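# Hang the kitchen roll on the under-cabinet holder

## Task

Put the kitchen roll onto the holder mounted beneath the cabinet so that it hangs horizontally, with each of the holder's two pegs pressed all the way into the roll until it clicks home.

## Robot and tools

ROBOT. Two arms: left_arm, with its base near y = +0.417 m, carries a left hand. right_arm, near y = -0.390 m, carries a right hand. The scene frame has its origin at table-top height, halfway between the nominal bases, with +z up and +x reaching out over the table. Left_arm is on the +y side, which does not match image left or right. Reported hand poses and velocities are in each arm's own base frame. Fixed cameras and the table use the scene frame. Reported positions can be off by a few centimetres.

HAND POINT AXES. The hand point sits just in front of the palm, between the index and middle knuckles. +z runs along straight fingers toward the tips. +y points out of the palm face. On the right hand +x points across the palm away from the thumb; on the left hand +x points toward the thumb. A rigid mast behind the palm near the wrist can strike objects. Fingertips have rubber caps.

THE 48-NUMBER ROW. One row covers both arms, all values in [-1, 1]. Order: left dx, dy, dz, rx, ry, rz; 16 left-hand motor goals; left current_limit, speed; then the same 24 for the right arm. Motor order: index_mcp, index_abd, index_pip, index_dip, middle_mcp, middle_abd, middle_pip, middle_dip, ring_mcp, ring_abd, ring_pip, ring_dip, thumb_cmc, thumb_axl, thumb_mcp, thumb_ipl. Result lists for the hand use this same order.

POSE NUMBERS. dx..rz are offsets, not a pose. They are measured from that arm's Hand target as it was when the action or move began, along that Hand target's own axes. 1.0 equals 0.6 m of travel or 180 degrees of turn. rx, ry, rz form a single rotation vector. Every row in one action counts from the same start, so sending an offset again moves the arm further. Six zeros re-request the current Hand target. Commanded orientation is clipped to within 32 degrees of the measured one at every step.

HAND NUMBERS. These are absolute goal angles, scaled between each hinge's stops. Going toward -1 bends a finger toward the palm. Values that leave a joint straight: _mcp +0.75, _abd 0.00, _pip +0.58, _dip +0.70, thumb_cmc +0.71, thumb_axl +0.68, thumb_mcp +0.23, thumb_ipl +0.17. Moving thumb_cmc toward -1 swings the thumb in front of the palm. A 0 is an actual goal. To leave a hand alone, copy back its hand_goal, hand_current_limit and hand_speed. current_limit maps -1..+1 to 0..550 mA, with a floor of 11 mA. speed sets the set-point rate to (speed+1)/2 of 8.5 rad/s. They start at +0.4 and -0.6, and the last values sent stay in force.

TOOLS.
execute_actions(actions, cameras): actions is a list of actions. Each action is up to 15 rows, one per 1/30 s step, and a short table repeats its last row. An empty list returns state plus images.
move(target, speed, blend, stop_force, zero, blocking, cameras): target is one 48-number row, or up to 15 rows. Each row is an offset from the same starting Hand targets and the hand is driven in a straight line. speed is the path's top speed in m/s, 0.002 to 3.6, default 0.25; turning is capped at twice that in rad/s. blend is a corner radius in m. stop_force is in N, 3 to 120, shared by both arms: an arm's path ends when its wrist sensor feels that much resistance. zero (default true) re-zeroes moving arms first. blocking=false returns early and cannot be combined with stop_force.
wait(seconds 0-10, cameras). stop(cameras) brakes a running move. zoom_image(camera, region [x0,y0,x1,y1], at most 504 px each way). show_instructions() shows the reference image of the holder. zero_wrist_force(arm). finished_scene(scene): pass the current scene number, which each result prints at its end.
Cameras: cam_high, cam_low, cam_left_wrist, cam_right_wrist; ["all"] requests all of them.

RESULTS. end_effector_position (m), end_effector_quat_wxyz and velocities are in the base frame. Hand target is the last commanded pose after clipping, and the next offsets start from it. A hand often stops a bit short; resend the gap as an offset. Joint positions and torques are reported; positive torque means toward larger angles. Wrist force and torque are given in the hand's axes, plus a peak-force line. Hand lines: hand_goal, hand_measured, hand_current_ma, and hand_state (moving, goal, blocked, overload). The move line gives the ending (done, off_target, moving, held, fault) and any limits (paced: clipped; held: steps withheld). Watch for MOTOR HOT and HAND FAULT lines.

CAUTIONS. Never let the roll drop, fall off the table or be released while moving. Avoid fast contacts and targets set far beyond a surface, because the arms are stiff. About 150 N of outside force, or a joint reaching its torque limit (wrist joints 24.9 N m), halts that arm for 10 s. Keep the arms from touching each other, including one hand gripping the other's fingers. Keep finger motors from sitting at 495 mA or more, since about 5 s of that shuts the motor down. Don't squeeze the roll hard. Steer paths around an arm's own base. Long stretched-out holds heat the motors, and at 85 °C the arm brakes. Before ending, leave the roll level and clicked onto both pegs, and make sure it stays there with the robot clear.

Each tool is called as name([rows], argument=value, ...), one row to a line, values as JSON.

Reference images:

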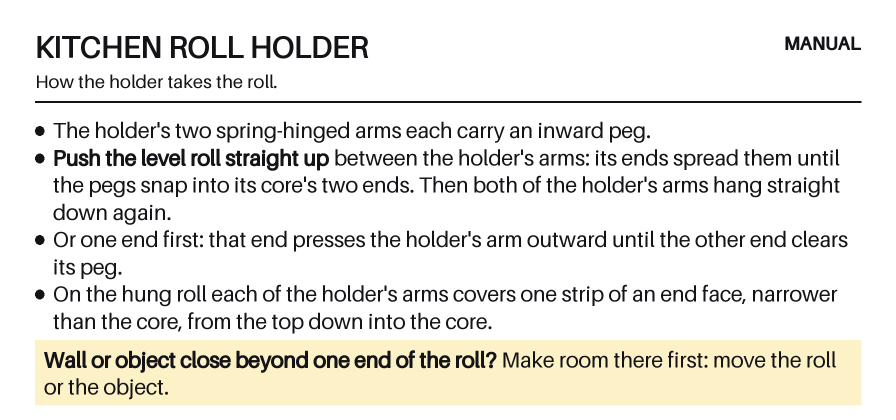

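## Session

execute_actions(actions=[])

zoom_image(camera="cam_high", region=[392, 0, 896, 400])

zoom_image(camera="cam_low", region=[240, 0, 560, 290])

Scene clock: 0.00 s.
left_arm: end_effector_position=(+0.5436, -0.5334, +0.2410) hand_goal=(+0.754, +0.000, +0.576, +0.696, +0.754, +0.000, +0.576, +0.696, +0.754, +0.000, +0.576, +0.696, +0.714, +0.678, +0.226, +0.168) hand_measured=(+0.754, +0.000, +0.576, +0.696, +0.754, +0.000, +0.576, +0.696, +0.754, +0.000, +0.576, +0.696, +0.714, +0.678, +0.226, +0.168) hand_current_ma=(+0, +0, +0, +0, +0, +0, +0, +0, +0, +0, +0, +0, +0, +0, +0, +0) hand_state=(goal, goal, goal, goal, goal, goal, goal, goal, goal, goal, goal, goal, goal, goal, goal, goal) hand_current_limit=0.40 hand_speed=-0.60 end_effector_quat_wxyz=(+0.102, -0.015, +0.950, -0.296) | right_arm: end_effector_position=(+0.4890, -0.0927, +0.2707) hand_goal=(+0.754, +0.000, +0.576, +0.696, +0.754, +0.000, +0.576, +0.696, +0.754, +0.000, +0.576, +0.696, +0.714, +0.678, +0.226, +0.168) hand_measured=(+0.754, +0.000, +0.576, +0.696, +0.754, +0.000, +0.576, +0.696, +0.754, +0.000, +0.576, +0.696, +0.714, +0.678, +0.226, +0.168) hand_current_ma=(+0, +0, +0, +0, +0, +0, +0, +0, +0, +0, +0, +0, +0, +0, +0, +0) hand_state=(goal, goal, goal, goal, goal, goal, goal, goal, goal, goal, goal, goal, goal, goal, goal, goal) hand_current_limit=0.40 hand_speed=-0.60 end_effector_quat_wxyz=(+0.284, +0.342, +0.826, +0.346)
Joint positions: left_arm=[2.591 -2.119 -1.273 -0.795 1.193 -2.256] | right_arm=[-1.024 -1.757 2.447 -2.334 -0.644 -1.774]
Joint velocities: within noise
Joint torques (N m): no reading
Motor temperatures (°C): left_arm=[29 34 31 41 32 50] | right_arm=[31 27 29 41 34 47]
Wrist force (N): no reading
Wrist torque (N m): no reading
Wrist force, peak (N): no reading
Hand target: left_arm +0.5436, -0.5334, +0.2410; +0.102, -0.015, +0.950, -0.296 | right_arm +0.4890, -0.0927, +0.2707; +0.284, +0.342, +0.826, +0.346
camera_calibration:
cam_left_wrist: T_world_to_cam=[[0.739728, -0.429726, 0.517821, -0.789157], [-0.578345, -0.012645, 0.815695, 0.0564492], [-0.343977, -0.902871, -0.257883, -0.115057], [0, 0, 0, 1]] pos_world=[0.576832, -0.442288, 0.332925]
cam_right_wrist: T_world_to_cam=[[0.738165, -0.250992, 0.626191, -0.514007], [-0.443074, -0.880325, 0.169449, 0.0374833], [0.508721, -0.40253, -0.761033, 0.0418363], [0, 0, 0, 1]] pos_world=[0.374747, -0.0791736, 0.347354]

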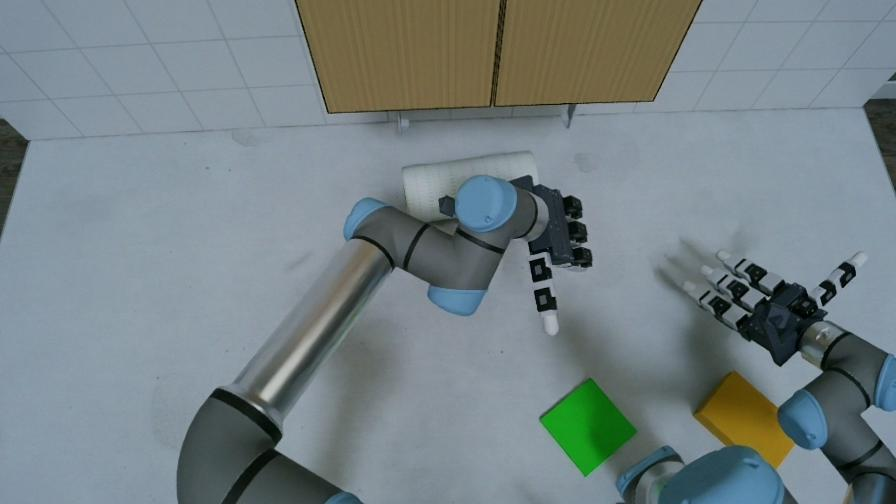

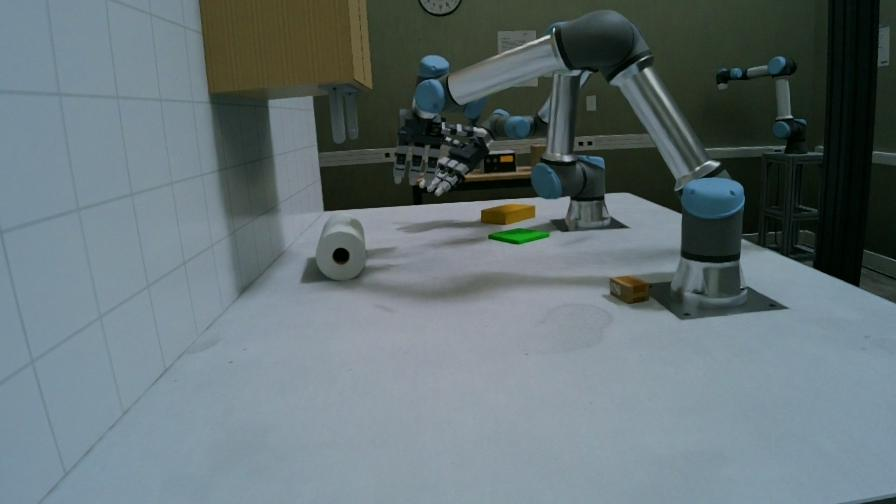

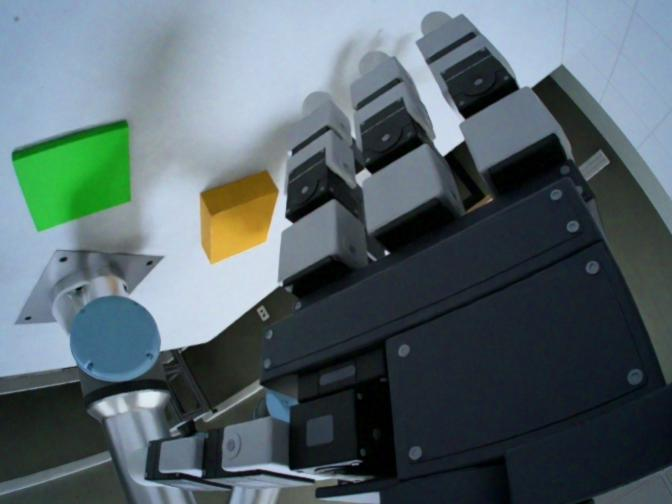

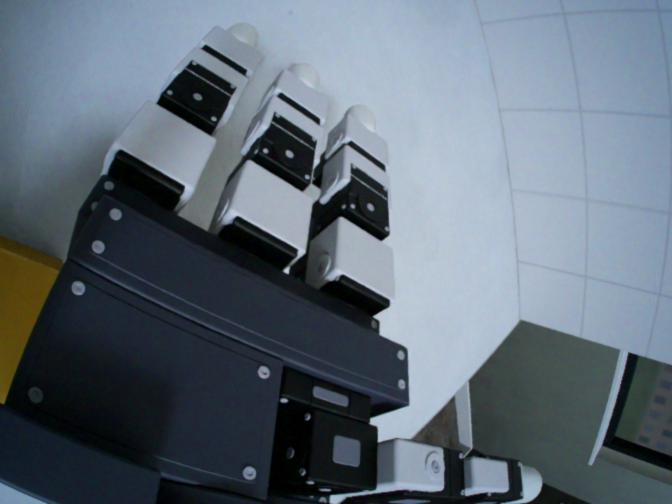

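Scaled by 1.000.

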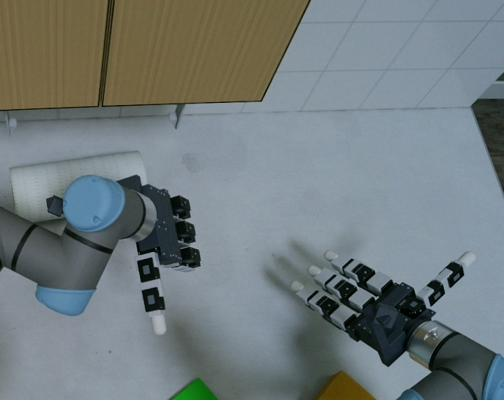

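Scaled by 1.575 from the camera's 896x504 image, which has a finer 1280x720 frame.

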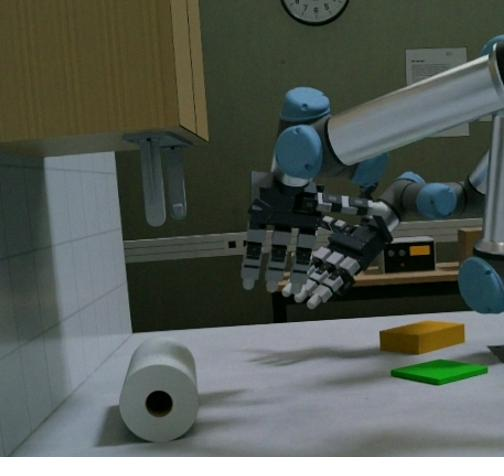

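move(target=[-0.088,0.3875,-0.429,0.0501,-0.151,-0.5004, 0.754,0,0.576,0.696,0.754,0,0.576,0.696,0.754,0,0.576,0.696,0.714,0.678,0.226,0.168,0.4,-0.6, 0.1795,0.2185,0.1837,0.1265,-0.1103,-0.8484, 0.754,0,0.576,0.696,0.754,0,0.576,0.696,0.754,0,0.576,0.696,0.714,0.678,0.226,0.168,0.4,-0.6], speed=0.45, cameras=["all"])

zoom_image(camera="cam_high", region=[310, 90, 610, 260])

zoom_image(camera="cam_low", region=[280, 60, 480, 300])

zoom_image(camera="cam_left_wrist", region=[0, 100, 300, 504])

Scene clock: 43.70 s.
left_arm: end_effector_position=(+0.5502, -0.1933, +0.3266) hand_goal=(+0.754, +0.000, +0.576, +0.696, +0.754, +0.000, +0.576, +0.696, +0.754, +0.000, +0.576, +0.696, +0.714, +0.678, +0.226, +0.168) hand_measured=(+0.750, +0.000, +0.576, +0.696, +0.748, +0.000, +0.576, +0.696, +0.748, +0.000, +0.576, +0.696, +0.710, +0.678, +0.224, +0.168) hand_current_ma=(-10, +0, +1, +0, -11, +0, +1, +0, -10, +0, +1, +0, -7, -1, -2, +0) hand_state=(goal, goal, goal, goal, goal, goal, goal, goal, goal, goal, goal, goal, goal, goal, goal, goal) hand_current_limit=0.40 hand_speed=-0.60 end_effector_quat_wxyz=(-0.064, +0.730, -0.592, +0.336) | right_arm: end_effector_position=(+0.5499, +0.1000, +0.2800) hand_goal=(+0.754, +0.000, +0.576, +0.696, +0.754, +0.000, +0.576, +0.696, +0.754, +0.000, +0.576, +0.696, +0.714, +0.678, +0.226, +0.168) hand_measured=(+0.746, +0.000, +0.576, +0.696, +0.746, +0.000, +0.576, +0.696, +0.748, +0.000, +0.576, +0.696, +0.708, +0.678, +0.226, +0.168) hand_current_ma=(-14, +0, +0, +0, -17, +0, +0, +0, -13, -1, +0, +0, -11, -1, -1, +0) hand_state=(goal, goal, goal, goal, goal, goal, goal, goal, goal, goal, goal, goal, goal, goal, goal, goal) hand_current_limit=0.40 hand_speed=-0.60 end_effector_quat_wxyz=(-0.446, +0.637, -0.516, +0.360)
Joint positions: left_arm=[3.255 -1.612 -1.811 -0.686 1.197 -3.354] | right_arm=[-0.261 -1.564 2.227 -3.415 -1.131 -3.313]
Joint torques (N m): left_arm=[9.12 38.9 17.5 1.66 0.76 -1.86] | right_arm=[10.25 -6.5 -29.05 -3.49 -2.34 -1.9]
Wrist force (N): left_arm=[-1.5 -0.3 -0.1] | right_arm=[1.3 -1.2 -1.0]
Wrist torque (N m): left_arm=[-0.02 0.06 -0.18] | right_arm=[-0.07 -0.17 0.42]
Wrist force, peak (N): left_arm=[-1.7 -0.4 -0.5] | right_arm=[1.5 -1.2 -1.4]
Hand target: left_arm +0.5502, -0.1933, +0.3266; -0.064, +0.730, -0.592, +0.336 | right_arm +0.5499, +0.1000, +0.2800; -0.446, +0.637, -0.516, +0.360
Off the commanded pose: left_arm 0.000 m, 0 deg | right_arm 0.000 m, 0 deg.
move: done
camera_calibration:
cam_left_wrist: T_world_to_cam=[[0.438684, 0.898638, 0.00238202, -0.101418], [-0.00164007, -0.00185007, 0.999997, -0.380724], [0.89864, -0.438687, 0.000662234, -0.462101], [0, 0, 0, 1]] pos_world=[0.459128, -0.112283, 0.381271]
cam_right_wrist: T_world_to_cam=[[-0.323938, 0.733305, -0.597769, 0.311948], [-0.611059, 0.320195, 0.723935, 0.0496925], [0.722268, 0.599782, 0.344369, -0.4315], [0, 0, 0, 1]] pos_world=[0.443075, 0.0141415, 0.299094]

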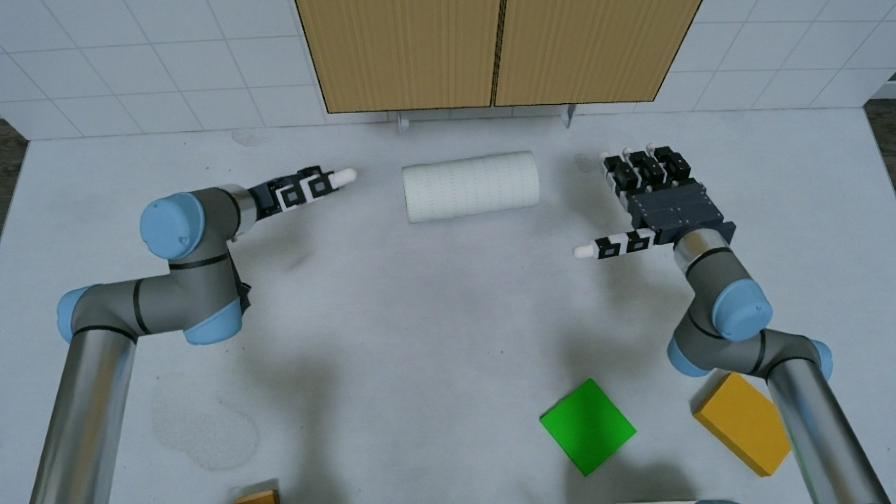

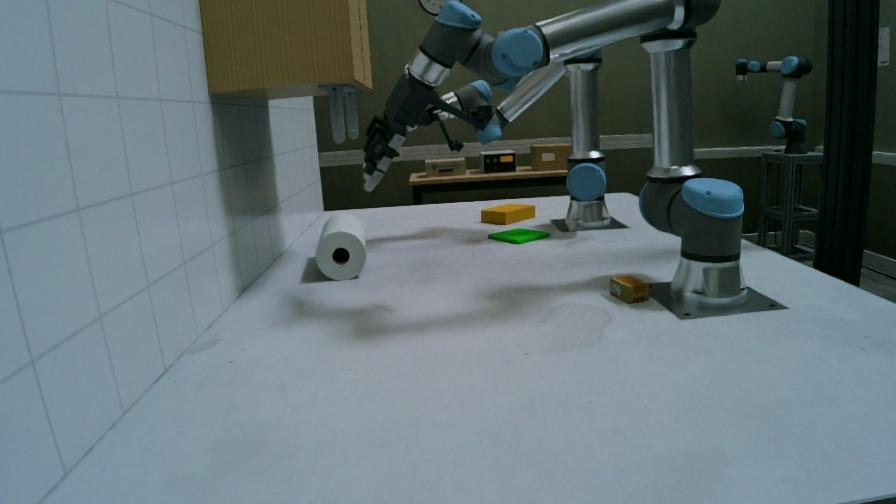

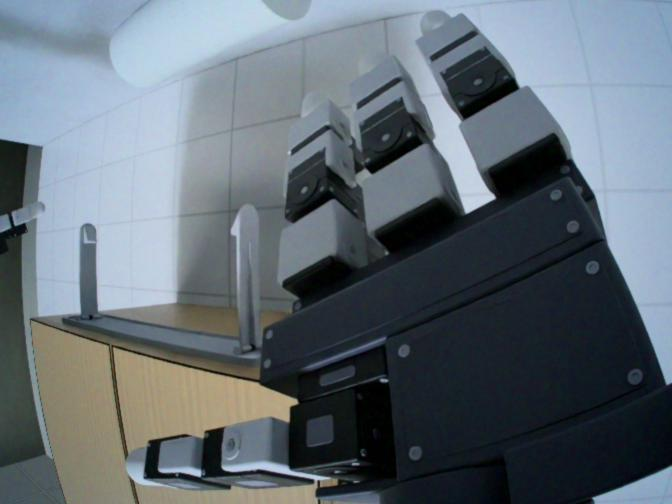

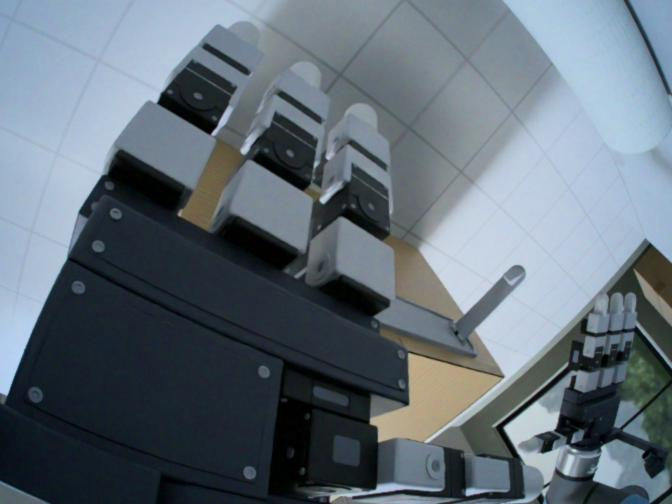

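Scaled by 1.680 from the camera's 896x504 image, which has a finer 1280x720 frame.

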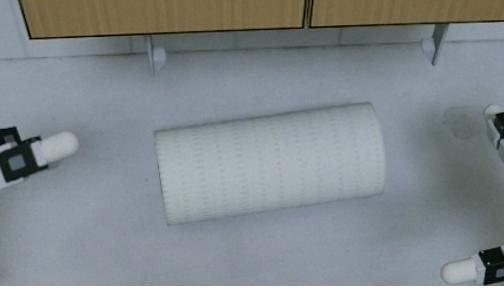

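Scaled by 2.100 from the camera's 896x504 image, which has a finer 1280x720 frame.

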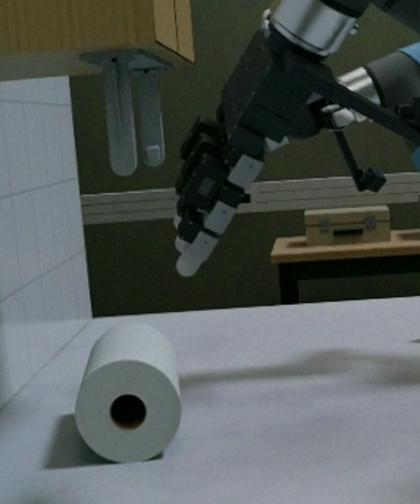

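Scaled by 1.248 from the camera's 672x504 image, which has a finer 960x720 frame.

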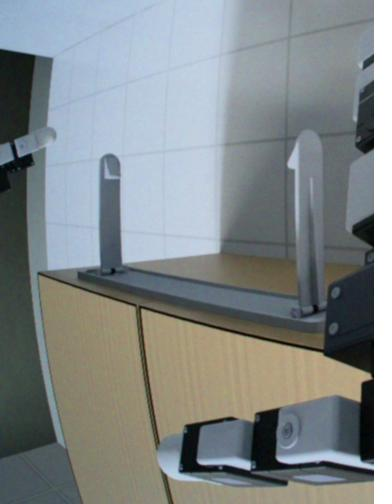

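zoom_image(camera="cam_left_wrist", region=[60, 190, 280, 370])

zoom_image(camera="cam_low", region=[310, 75, 380, 155])

zoom_image(camera="cam_high", region=[380, 90, 600, 150])

Scaled by 2.291 from the camera's 672x504 image, which has a finer 960x720 frame.

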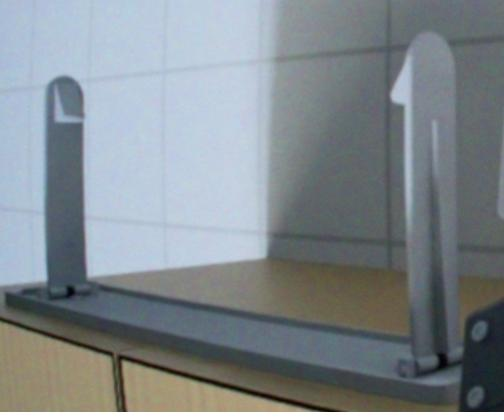

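Scaled by 6.300 from the camera's 896x504 image, which has a finer 1280x720 frame.

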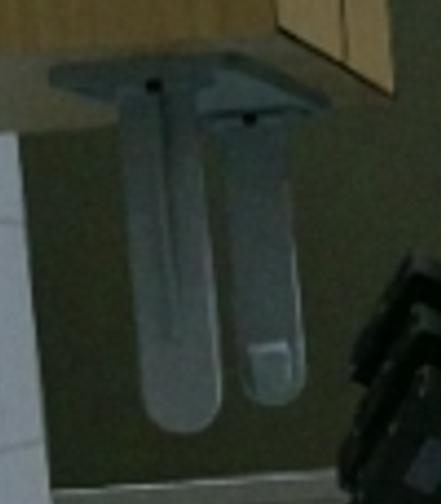

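Scaled by 2.291 from the camera's 896x504 image, which has a finer 1280x720 frame.

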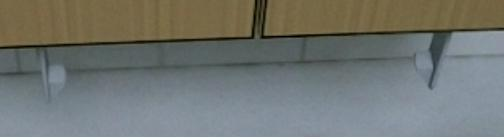

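move([
  [0,0,0,0,0,0, 0.754,0,0.576,0.696,0.754,0,0.576,0.696,0.754,0,0.576,0.696,0.714,0.678,0.226,0.168,0.4,-0.6, -0.2692,0.065,0.2115,0,0.0188,0.0068, 0.754,0,0.576,0.696,0.754,0,0.576,0.696,0.754,0,0.576,0.696,-0.57,0.678,0.45,0.168,0.4,-0.4],
  [0,0,0,0,0,0, 0.754,0,0.576,0.696,0.754,0,0.576,0.696,0.754,0,0.576,0.696,0.714,0.678,0.226,0.168,0.4,-0.6, -0.3965,0.0323,0.5643,0,0.0188,0.0068, 0.754,0,0.576,0.696,0.754,0,0.576,0.696,0.754,0,0.576,0.696,-0.57,0.678,0.45,0.168,0.4,-0.4],
], speed=0.25, blend=0.03, cameras=["all"])

zoom_image(camera="cam_low", region=[280, 60, 480, 300])

zoom_image(camera="cam_high", region=[380, 90, 600, 260])

Scene clock: 84.87 s.
left_arm: end_effector_position=(+0.5502, -0.1933, +0.3266) hand_goal=(+0.754, +0.000, +0.576, +0.696, +0.754, +0.000, +0.576, +0.696, +0.754, +0.000, +0.576, +0.696, +0.714, +0.678, +0.226, +0.168) hand_measured=(+0.750, +0.000, +0.576, +0.696, +0.748, +0.000, +0.576, +0.696, +0.748, +0.000, +0.576, +0.696, +0.710, +0.678, +0.224, +0.168) hand_current_ma=(-10, +0, +1, +0, -11, +0, +1, +0, -10, +0, +1, +0, -7, -1, -2, +0) hand_state=(goal, goal, goal, goal, goal, goal, goal, goal, goal, goal, goal, goal, goal, goal, goal, goal) hand_current_limit=0.40 hand_speed=-0.60 end_effector_quat_wxyz=(-0.064, +0.730, -0.592, +0.336) | right_arm: end_effector_position=(+0.8049, +0.3976, +0.1460) hand_goal=(+0.754, +0.000, +0.576, +0.696, +0.754, +0.000, +0.576, +0.696, +0.754, +0.000, +0.576, +0.696, -0.570, +0.678, +0.450, +0.168) hand_measured=(+0.746, +0.000, +0.576, +0.696, +0.746, +0.000, +0.576, +0.696, +0.746, +0.000, +0.576, +0.696, -0.568, +0.678, +0.444, +0.168) hand_current_ma=(-15, +0, +0, +0, -18, +0, +0, +0, -14, -1, +0, +0, +2, -1, -13, +0) hand_state=(goal, goal, goal, goal, goal, goal, goal, goal, goal, goal, goal, goal, goal, goal, goal, goal) hand_current_limit=0.40 hand_speed=-0.40 end_effector_quat_wxyz=(-0.434, +0.620, -0.536, +0.374)
Joint positions: left_arm=[3.256 -1.612 -1.811 -0.686 1.197 -3.354] | right_arm=[0.321 -0.658 1.226 -3.355 -1.734 -3.08]
Joint torques (N m): left_arm=[9.05 38.65 18.16 1.56 0.75 -1.93] | right_arm=[9.73 -41.43 -31.5 -0.9 -3.07 1.93]
Wrist force (N): left_arm=[-1.3 -0.1 -0.3] | right_arm=[1.1 -1.5 -1.0]
Wrist torque (N m): left_arm=[0.02 0.04 -0.17] | right_arm=[-0.06 -0.16 0.32]
Wrist force, peak (N): left_arm=[-1.7 -0.1 -0.1] | right_arm=[2.2 -1.3 -1.7]
Hand target: left_arm +0.5502, -0.1933, +0.3266; -0.064, +0.730, -0.592, +0.336 | right_arm +0.8049, +0.3977, +0.1460; -0.434, +0.620, -0.536, +0.374
Off the commanded pose: left_arm 0.000 m, 0 deg | right_arm 0.000 m, 0 deg.
move: done
camera_calibration:
cam_left_wrist: T_world_to_cam=[[0.438483, 0.898737, 0.00234055, -0.10139], [-0.0016214, -0.0018132, 0.999997, -0.380729], [0.898738, -0.438485, 0.000662153, -0.46208], [0, 0, 0, 1]] pos_world=[0.45913, -0.112182, 0.381271]
cam_right_wrist: T_world_to_cam=[[-0.277359, 0.751823, -0.598193, 0.0513872], [-0.589819, 0.358242, 0.723724, 0.174928], [0.75841, 0.553557, 0.344077, -0.758703], [0, 0, 0, 1]] pos_world=[0.692836, 0.318684, 0.165192]

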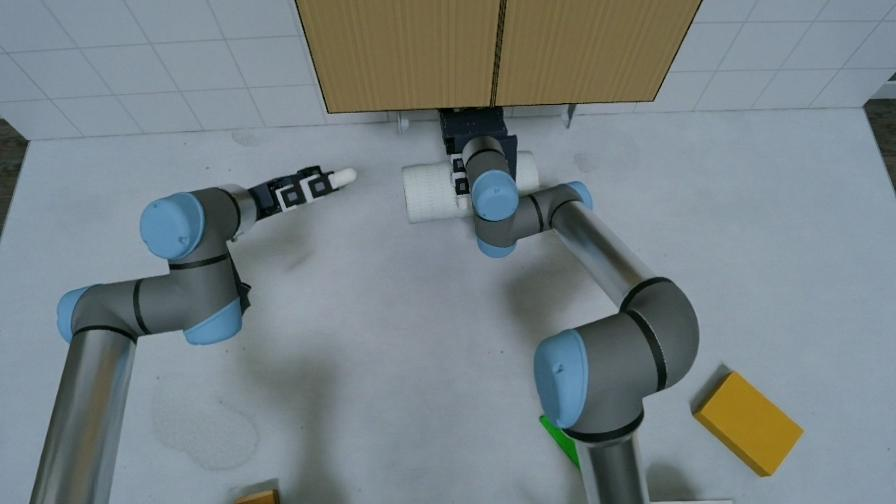

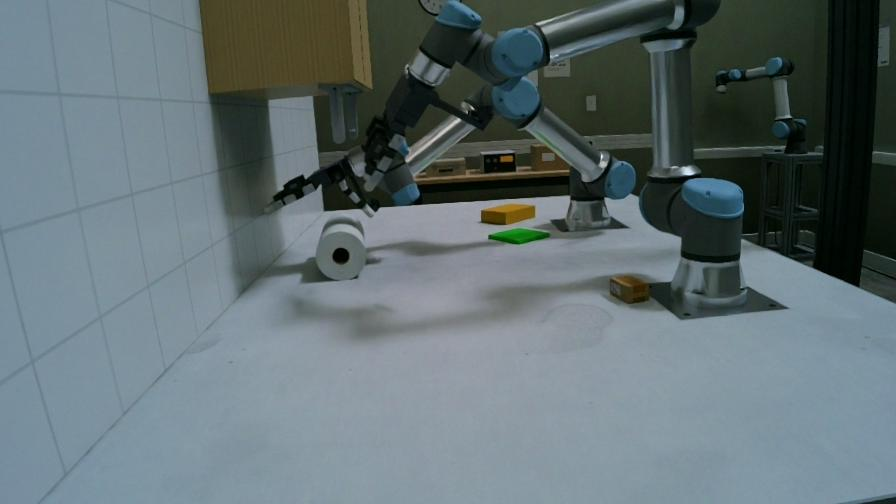

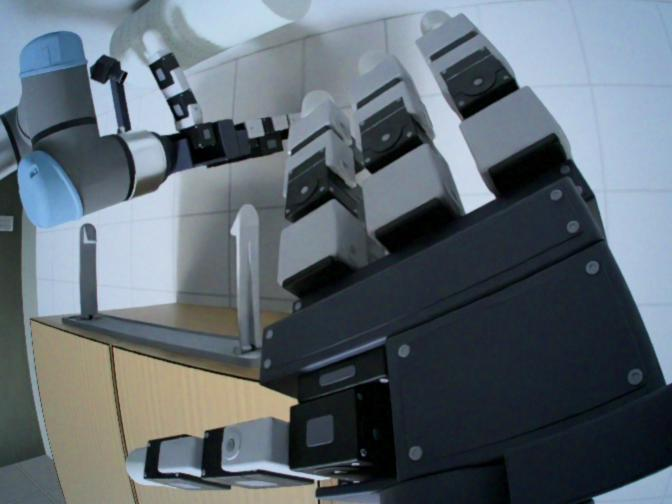

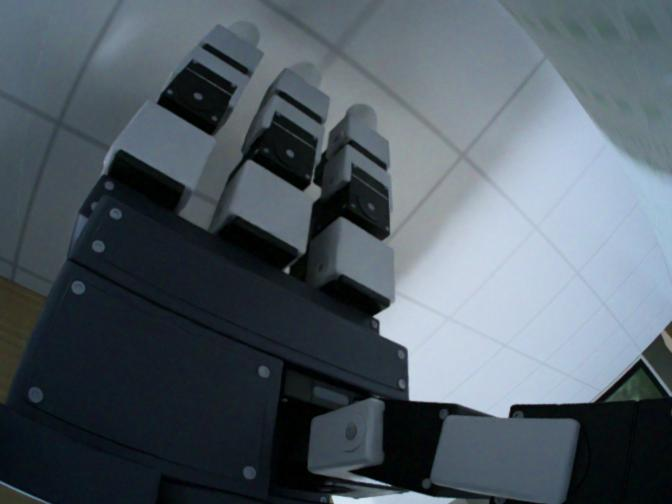

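Scaled by 2.100 from the camera's 896x504 image, which has a finer 1280x720 frame.

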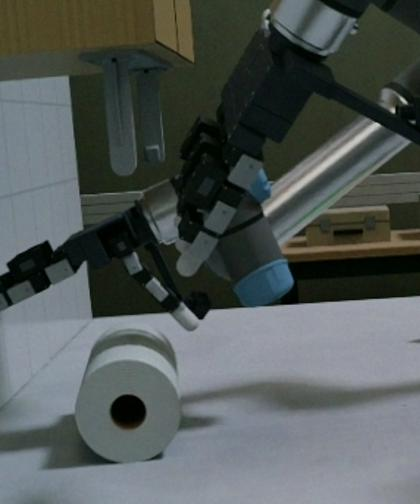

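Scaled by 2.291 from the camera's 896x504 image, which has a finer 1280x720 frame.

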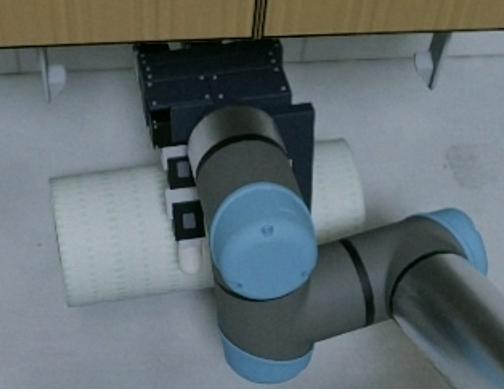

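move(target=[0,0,0,0,0,0, 0.754,0,0.576,0.696,0.754,0,0.576,0.696,0.754,0,0.576,0.696,0.714,0.678,0.226,0.168,0.4,-0.6, 0,0.13,0,0,0,0, 0.754,0,0.576,0.696,0.754,0,0.576,0.696,0.754,0,0.576,0.696,-0.57,0.678,0.45,0.168,0.4,-0.6], speed=0.12)

move(target=[0,0,0,0,0,0, 0.754,0,0.576,0.696,0.754,0,0.576,0.696,0.754,0,0.576,0.696,0.714,0.678,0.226,0.168,0.4,-0.6, 0,0.05,0,0,0,0, 0.754,0,0.576,0.696,0.754,0,0.576,0.696,0.754,0,0.576,0.696,-0.57,0.678,0.45,0.168,0.4,-0.6], speed=0.015, stop_force=3.5, cameras=["cam_high","cam_low","cam_right_wrist"])

zoom_image(camera="cam_low", region=[280, 60, 480, 300])

Scene clock: 97.10 s.
left_arm: end_effector_position=(+0.5502, -0.1933, +0.3266) hand_goal=(+0.754, +0.000, +0.576, +0.696, +0.754, +0.000, +0.576, +0.696, +0.754, +0.000, +0.576, +0.696, +0.714, +0.678, +0.226, +0.168) hand_measured=(+0.750, +0.000, +0.576, +0.696, +0.748, +0.000, +0.576, +0.696, +0.748, +0.000, +0.576, +0.696, +0.710, +0.678, +0.224, +0.168) hand_current_ma=(-10, +0, +1, +0, -11, +0, +1, +0, -10, +0, +1, +0, -7, -1, -2, +0) hand_state=(goal, goal, goal, goal, goal, goal, goal, goal, goal, goal, goal, goal, goal, goal, goal, goal) hand_current_limit=0.40 hand_speed=-0.60 end_effector_quat_wxyz=(-0.064, +0.730, -0.592, +0.336) | right_arm: end_effector_position=(+0.7785, +0.3939, +0.0729) hand_goal=(+0.754, +0.000, +0.576, +0.696, +0.754, +0.000, +0.576, +0.696, +0.754, +0.000, +0.576, +0.696, -0.570, +0.678, +0.450, +0.168) hand_measured=(+0.746, +0.000, +0.576, +0.696, +0.746, +0.000, +0.576, +0.696, +0.746, +0.000, +0.576, +0.696, -0.568, +0.678, +0.444, +0.168) hand_current_ma=(-16, +0, +0, +0, -19, +0, +0, +0, -15, -1, +0, +0, +2, -1, -13, +0) hand_state=(goal, goal, goal, goal, goal, goal, goal, goal, goal, goal, goal, goal, goal, goal, goal, goal) hand_current_limit=0.40 hand_speed=-0.60 end_effector_quat_wxyz=(-0.434, +0.620, -0.536, +0.374)
Joint positions: left_arm=[3.256 -1.612 -1.811 -0.686 1.197 -3.354] | right_arm=[0.328 -0.598 1.335 -3.524 -1.74 -3.078]
Joint torques (N m): left_arm=[9.52 38.47 17.62 1.6 0.73 -1.65] | right_arm=[10.05 -41.1 -7.46 -3.68 -3.01 2.17]
Wrist force (N): left_arm=[-1.4 -0.3 -0.3] | right_arm=[1.2 -1.5 -1.2]
Wrist torque (N m): left_arm=[-0.01 0.04 -0.16] | right_arm=[-0.06 -0.15 0.34]
Wrist force, peak (N): left_arm=[-1.6 -0.1 -0.3] | right_arm=[1.5 -2.4 -1.1]
Hand target: left_arm +0.5502, -0.1933, +0.3266; -0.064, +0.730, -0.592, +0.336 | right_arm +0.7785, +0.3938, +0.0727; -0.434, +0.620, -0.536, +0.374
Off the commanded pose: left_arm 0.000 m, 0 deg | right_arm 0.000 m, 0 deg.
move: done

Scene clock: 100.03 s.
left_arm: end_effector_position=(+0.5502, -0.1933, +0.3266) hand_goal=(+0.754, +0.000, +0.576, +0.696, +0.754, +0.000, +0.576, +0.696, +0.754, +0.000, +0.576, +0.696, +0.714, +0.678, +0.226, +0.168) hand_measured=(+0.750, +0.000, +0.576, +0.696, +0.748, +0.000, +0.576, +0.696, +0.748, +0.000, +0.576, +0.696, +0.710, +0.678, +0.224, +0.168) hand_current_ma=(-10, +0, +1, +0, -11, +0, +1, +0, -10, +0, +1, +0, -7, -1, -2, +0) hand_state=(goal, goal, goal, goal, goal, goal, goal, goal, goal, goal, goal, goal, goal, goal, goal, goal) hand_current_limit=0.40 hand_speed=-0.60 end_effector_quat_wxyz=(-0.064, +0.730, -0.592, +0.336) | right_arm: end_effector_position=(+0.7701, +0.3927, +0.0497) hand_goal=(+0.754, +0.000, +0.576, +0.696, +0.754, +0.000, +0.576, +0.696, +0.754, +0.000, +0.576, +0.696, -0.570, +0.678, +0.450, +0.168) hand_measured=(+0.746, +0.000, +0.576, +0.696, +0.744, +0.000, +0.576, +0.696, +0.746, +0.000, +0.576, +0.696, -0.568, +0.678, +0.444, +0.168) hand_current_ma=(-16, +0, +0, +0, -20, +0, +0, +0, -15, -1, +0, +0, +2, -1, -13, +0) hand_state=(goal, goal, goal, goal, goal, goal, goal, goal, goal, goal, goal, goal, goal, goal, goal, goal) hand_current_limit=0.40 hand_speed=-0.60 end_effector_quat_wxyz=(-0.434, +0.620, -0.536, +0.374)
Joint positions: left_arm=[3.256 -1.612 -1.811 -0.686 1.197 -3.354] | right_arm=[0.33 -0.573 1.362 -3.575 -1.742 -3.077]
Joint torques (N m): left_arm=[9.55 37.82 18.3 1.54 0.55 -1.99] | right_arm=[-4.36 -59.82 -26.43 -0.28 1.58 0.73]
Wrist force (N): left_arm=[-1.5 -0.2 -0.1] | right_arm=[1.5 -4.6 -1.7]
Wrist torque (N m): left_arm=[-0.01 0.06 -0.18] | right_arm=[-0.13 -0.15 0.25]
Wrist force, peak (N): left_arm=[-1.6 -0.2 -0.1] | right_arm=[1.3 -7.7 -1.9]
Hand target: left_arm +0.5502, -0.1933, +0.3266; -0.064, +0.730, -0.592, +0.336 | right_arm +0.7702, +0.3926, +0.0497; -0.434, +0.620, -0.536, +0.374 (not the last commanded pose)
Off the commanded pose: left_arm 0.000 m, 0 deg | right_arm 0.006 m, 0 deg.
move: contact (right_arm)
camera_calibration:
cam_right_wrist: T_world_to_cam=[[-0.277359, 0.751823, -0.598193, -0.0121592], [-0.589819, 0.358242, 0.723724, 0.225911], [0.75841, 0.553557, 0.344077, -0.696539], [0, 0, 0, 1]] pos_world=[0.658136, 0.313784, 0.0688924]
Images, in order (width x height): cam_high 896x504, cam_low 896x504, cam_right_wrist 672x504.

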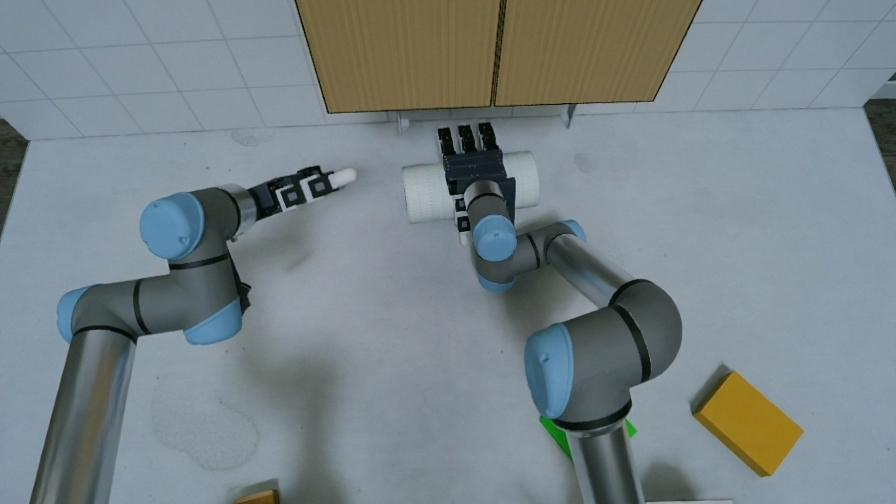

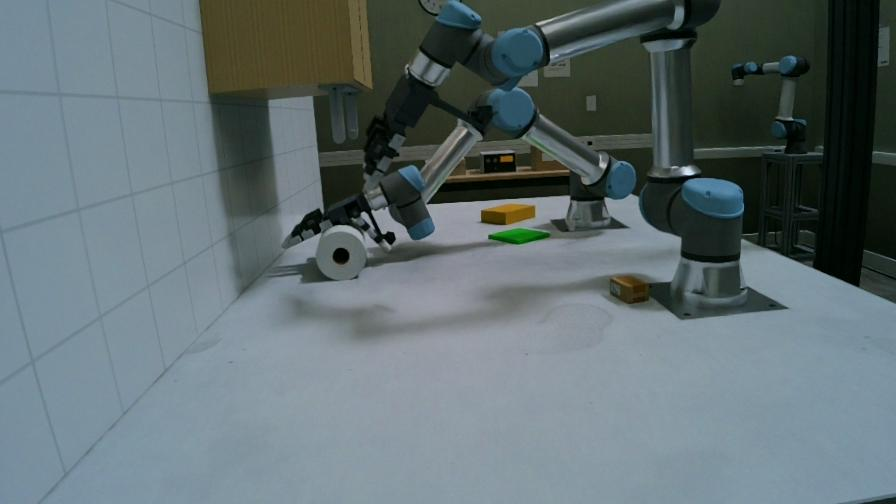

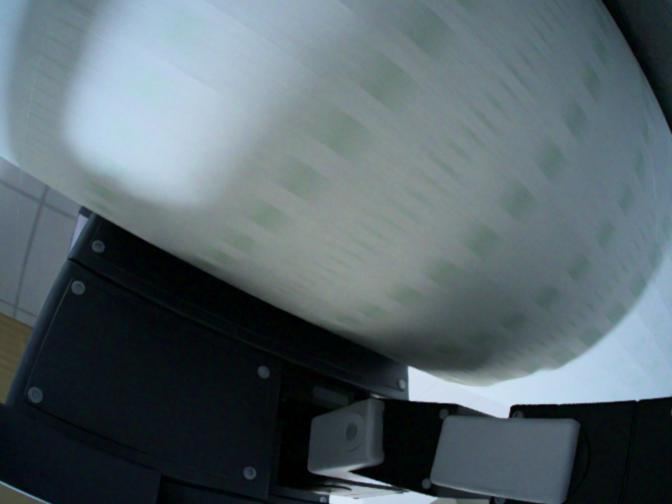

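Scaled by 2.100 from the camera's 896x504 image, which has a finer 1280x720 frame.

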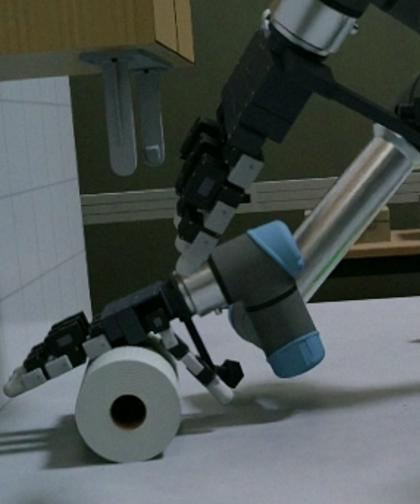

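move([
  [0,0,0,0,0,0, 0.754,0,0.576,0.696,0.754,0,0.576,0.696,0.754,0,0.576,0.696,0.714,0.678,0.226,0.168,0.4,-0.6, 0,-0.002,0,0,0,0, 0.3,0,-0.518,0.05,0.3,0,-0.518,0.05,0.3,0,-0.518,0.05,-0.571,0.678,0.056,-0.45,0.6,-0.75],
  [0,0,0,0,0,0, 0.754,0,0.576,0.696,0.754,0,0.576,0.696,0.754,0,0.576,0.696,0.714,0.678,0.226,0.168,0.4,-0.6, 0,-0.1097,-0.0399,0,0,0, 0.3,0,-0.518,0.05,0.3,0,-0.518,0.05,0.3,0,-0.518,0.05,-0.571,0.678,0.056,-0.45,0.6,-0.75],
], speed=0.08, cameras=["cam_high","cam_low"])

zoom_image(camera="cam_low", region=[280, 60, 480, 300])

Scene clock: 140.23 s.
left_arm: end_effector_position=(+0.5502, -0.1933, +0.3266) hand_goal=(+0.754, +0.000, +0.576, +0.696, +0.754, +0.000, +0.576, +0.696, +0.754, +0.000, +0.576, +0.696, +0.714, +0.678, +0.226, +0.168) hand_measured=(+0.750, +0.000, +0.576, +0.696, +0.748, +0.000, +0.576, +0.696, +0.748, +0.000, +0.576, +0.696, +0.710, +0.678, +0.224, +0.168) hand_current_ma=(-10, +0, +1, +0, -11, +0, +1, +0, -10, +0, +1, +0, -7, -1, -2, +0) hand_state=(goal, goal, goal, goal, goal, goal, goal, goal, goal, goal, goal, goal, goal, goal, goal, goal) hand_current_limit=0.40 hand_speed=-0.60 end_effector_quat_wxyz=(-0.064, +0.730, -0.592, +0.336) | right_arm: end_effector_position=(+0.7702, +0.3926, +0.1196) hand_goal=(+0.300, +0.000, -0.518, +0.050, +0.300, +0.000, -0.518, +0.050, +0.300, +0.000, -0.518, +0.050, -0.570, +0.678, +0.056, -0.450) hand_measured=(+0.374, -0.008, +0.044, +0.116, +0.360, -0.006, +0.018, +0.114, +0.338, -0.006, +0.016, +0.108, -0.532, +0.678, +0.336, -0.230) hand_current_ma=(+268, -13, +440, +216, +209, -10, +440, +209, +120, -8, +440, +188, +112, +0, +440, +440) hand_state=(blocked, goal, blocked, blocked, blocked, goal, blocked, blocked, blocked, goal, blocked, blocked, blocked, goal, blocked, blocked) hand_current_limit=0.60 hand_speed=-0.75 end_effector_quat_wxyz=(-0.434, +0.620, -0.536, +0.374)
Joint positions: left_arm=[3.256 -1.612 -1.811 -0.686 1.197 -3.354] | right_arm=[0.33 -0.686 1.367 -3.467 -1.742 -3.077]
Joint torques (N m): left_arm=[8.24 38.63 18.2 1.71 0.3 -2] | right_arm=[-4.85 -61.2 -29.15 -1.39 1.05 -1.34]
Wrist force (N): left_arm=[-1.3 -0.2 0.0] | right_arm=[1.3 0.8 -0.4]
Wrist torque (N m): left_arm=[-0.01 0.04 -0.16] | right_arm=[0.09 -0.18 0.37]
Wrist force, peak (N): left_arm=[-1.6 -0.1 -0.5] | right_arm=[1.8 -7.4 -1.7]
Hand target: left_arm +0.5502, -0.1933, +0.3266; -0.064, +0.730, -0.592, +0.336 | right_arm +0.7702, +0.3926, +0.1197; -0.434, +0.620, -0.536, +0.374
Off the commanded pose: left_arm 0.000 m, 0 deg | right_arm 0.000 m, 0 deg.
move: done
Images, in order (width x height): cam_high 896x504, cam_low 896x504.

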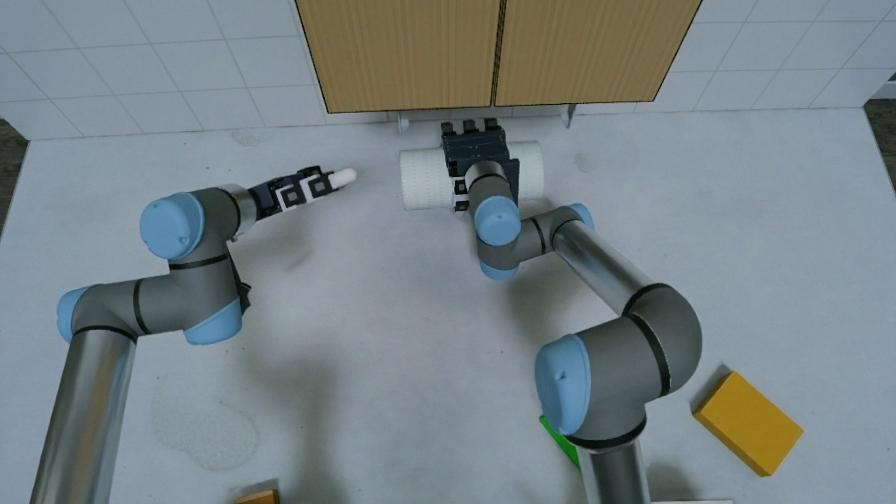

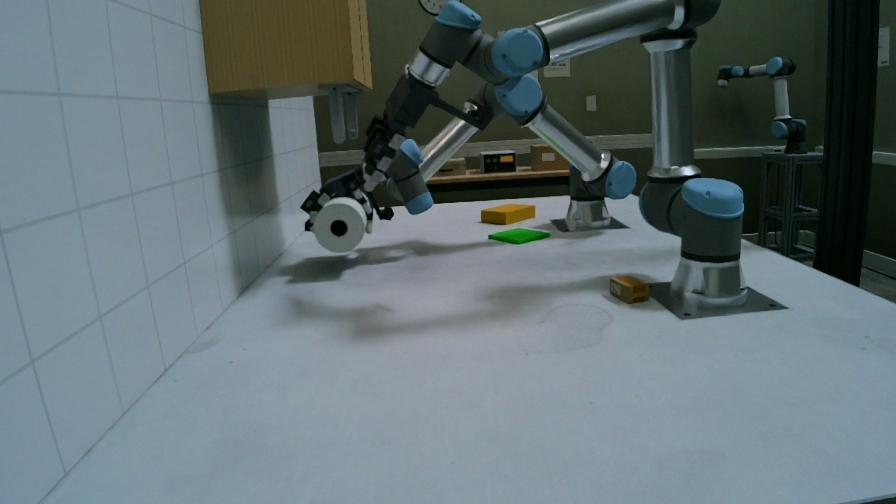

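Scaled by 2.100 from the camera's 896x504 image, which has a finer 1280x720 frame.

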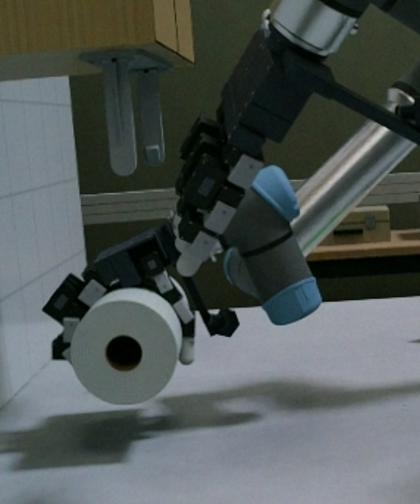

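move([
  [0,0,0,0,0,0, 0.754,0,0.576,0.696,0.754,0,0.576,0.696,0.754,0,0.576,0.696,0.714,0.678,0.226,0.168,0.4,-0.6, 0.2445,-0.0975,-0.6118,-0.389,0,0, 0.3,0,-0.518,0.05,0.3,0,-0.518,0.05,0.3,0,-0.518,0.05,-0.571,0.678,0.056,-0.45,0.6,-0.75],
  [0,0,0,0,0,0, 0.754,0,0.576,0.696,0.754,0,0.576,0.696,0.754,0,0.576,0.696,0.714,0.678,0.226,0.168,0.4,-0.6, 0.2445,-0.0975,-0.6118,-0.3019,0.3019,0.4312, 0.3,0,-0.518,0.05,0.3,0,-0.518,0.05,0.3,0,-0.518,0.05,-0.571,0.678,0.056,-0.45,0.6,-0.75],
  [0,0,0,0,0,0, 0.754,0,0.576,0.696,0.754,0,0.576,0.696,0.754,0,0.576,0.696,0.714,0.678,0.226,0.168,0.4,-0.6, 0.2445,-0.0975,-0.6118,-0.0382,-0.5525,-0.7891, 0.3,0,-0.518,0.05,0.3,0,-0.518,0.05,0.3,0,-0.518,0.05,-0.571,0.678,0.056,-0.45,0.6,-0.75],
], speed=0.35, cameras=["cam_high","cam_low"])

Scene clock: 164.87 s.
left_arm: end_effector_position=(+0.5502, -0.1933, +0.3266) hand_goal=(+0.754, +0.000, +0.576, +0.696, +0.754, +0.000, +0.576, +0.696, +0.754, +0.000, +0.576, +0.696, +0.714, +0.678, +0.226, +0.168) hand_measured=(+0.750, +0.000, +0.576, +0.696, +0.748, +0.000, +0.576, +0.696, +0.748, +0.000, +0.576, +0.696, +0.710, +0.678, +0.224, +0.168) hand_current_ma=(-10, +0, +1, +0, -11, +0, +1, +0, -10, +0, +1, +0, -7, -1, -2, +0) hand_state=(goal, goal, goal, goal, goal, goal, goal, goal, goal, goal, goal, goal, goal, goal, goal, goal) hand_current_limit=0.40 hand_speed=-0.60 end_effector_quat_wxyz=(-0.064, +0.730, -0.592, +0.336) | right_arm: end_effector_position=(+0.4705, +0.1997, +0.3004) hand_goal=(+0.300, +0.000, -0.518, +0.050, +0.300, +0.000, -0.518, +0.050, +0.300, +0.000, -0.518, +0.050, -0.570, +0.678, +0.056, -0.450) hand_measured=(+0.376, -0.008, +0.044, +0.114, +0.368, -0.006, +0.014, +0.114, +0.344, -0.006, +0.012, +0.108, -0.532, +0.678, +0.336, -0.236) hand_current_ma=(+281, -13, +440, +211, +241, -10, +440, +209, +144, -8, +440, +188, +112, +0, +440, +440) hand_state=(blocked, goal, blocked, blocked, blocked, goal, blocked, blocked, blocked, goal, blocked, blocked, blocked, goal, blocked, blocked) hand_current_limit=0.60 hand_speed=-0.75 end_effector_quat_wxyz=(-0.001, +0.704, +0.710, +0.000) end_effector_velocity=(+0.000, +0.000, +0.000) end_effector_angular_velocity=(+0.000, +0.000, -0.005)
Joint positions: left_arm=[3.256 -1.612 -1.811 -0.686 1.197 -3.354] | right_arm=[0.217 -1.723 1.857 -1.704 -1.57 0.208]
Joint velocities: left_arm=[within noise] | right_arm=[0.001 0.001 -0.001 0.001 0 0.006]
Joint torques (N m): left_arm=[8.84 37.7 19.15 1.43 0.03 -1.9] | right_arm=[9.31 -5.77 -34.13 -1.97 -2.96 1.8]
Wrist force (N): left_arm=[-1.3 -0.3 0.0] | right_arm=[0.2 -1.4 0.8]
Wrist torque (N m): left_arm=[-0.03 0.04 -0.16] | right_arm=[-0.01 -0.15 0.02]
Wrist force, peak (N): left_arm=[-1.6 -0.4 -0.2] | right_arm=[0.3 -1.8 1.0]
Hand target: left_arm +0.5502, -0.1933, +0.3266; -0.064, +0.730, -0.592, +0.336 | right_arm +0.4705, +0.1997, +0.3004; -0.001, +0.704, +0.710, +0.000
Off the commanded pose: left_arm 0.000 m, 0 deg | right_arm 0.000 m, 0 deg.
move: done
Images, in order (width x height): cam_high 896x504, cam_low 896x504.

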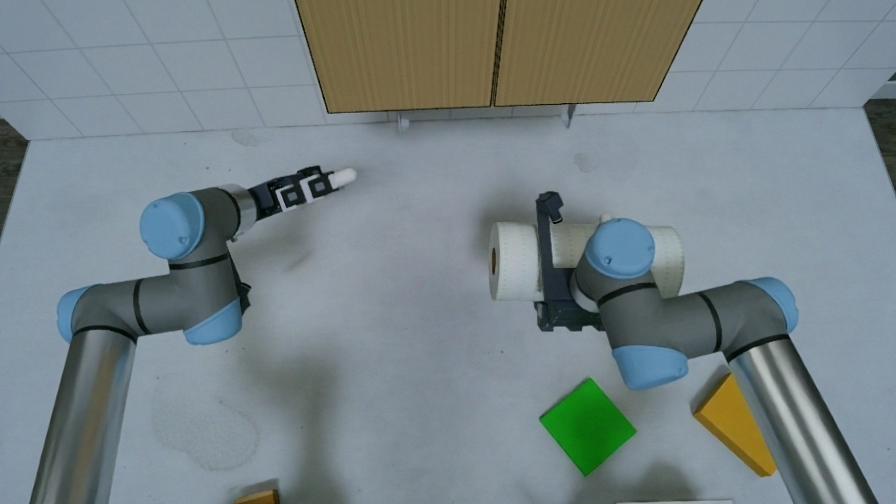

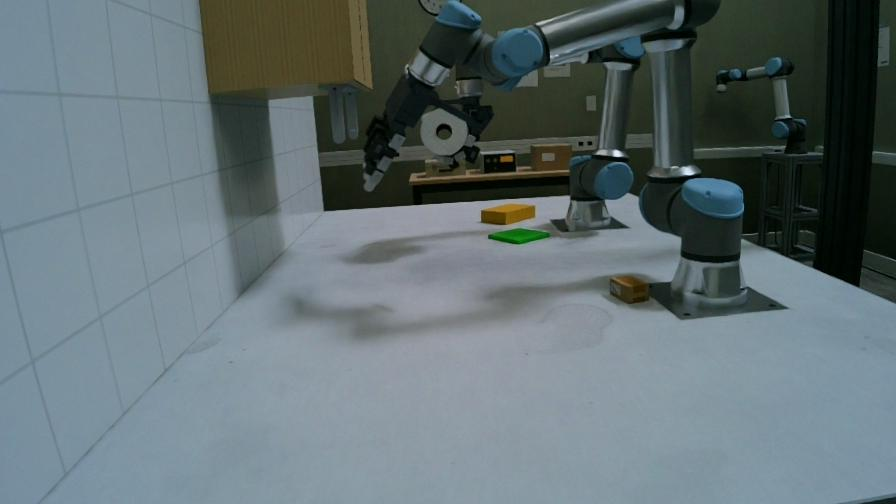

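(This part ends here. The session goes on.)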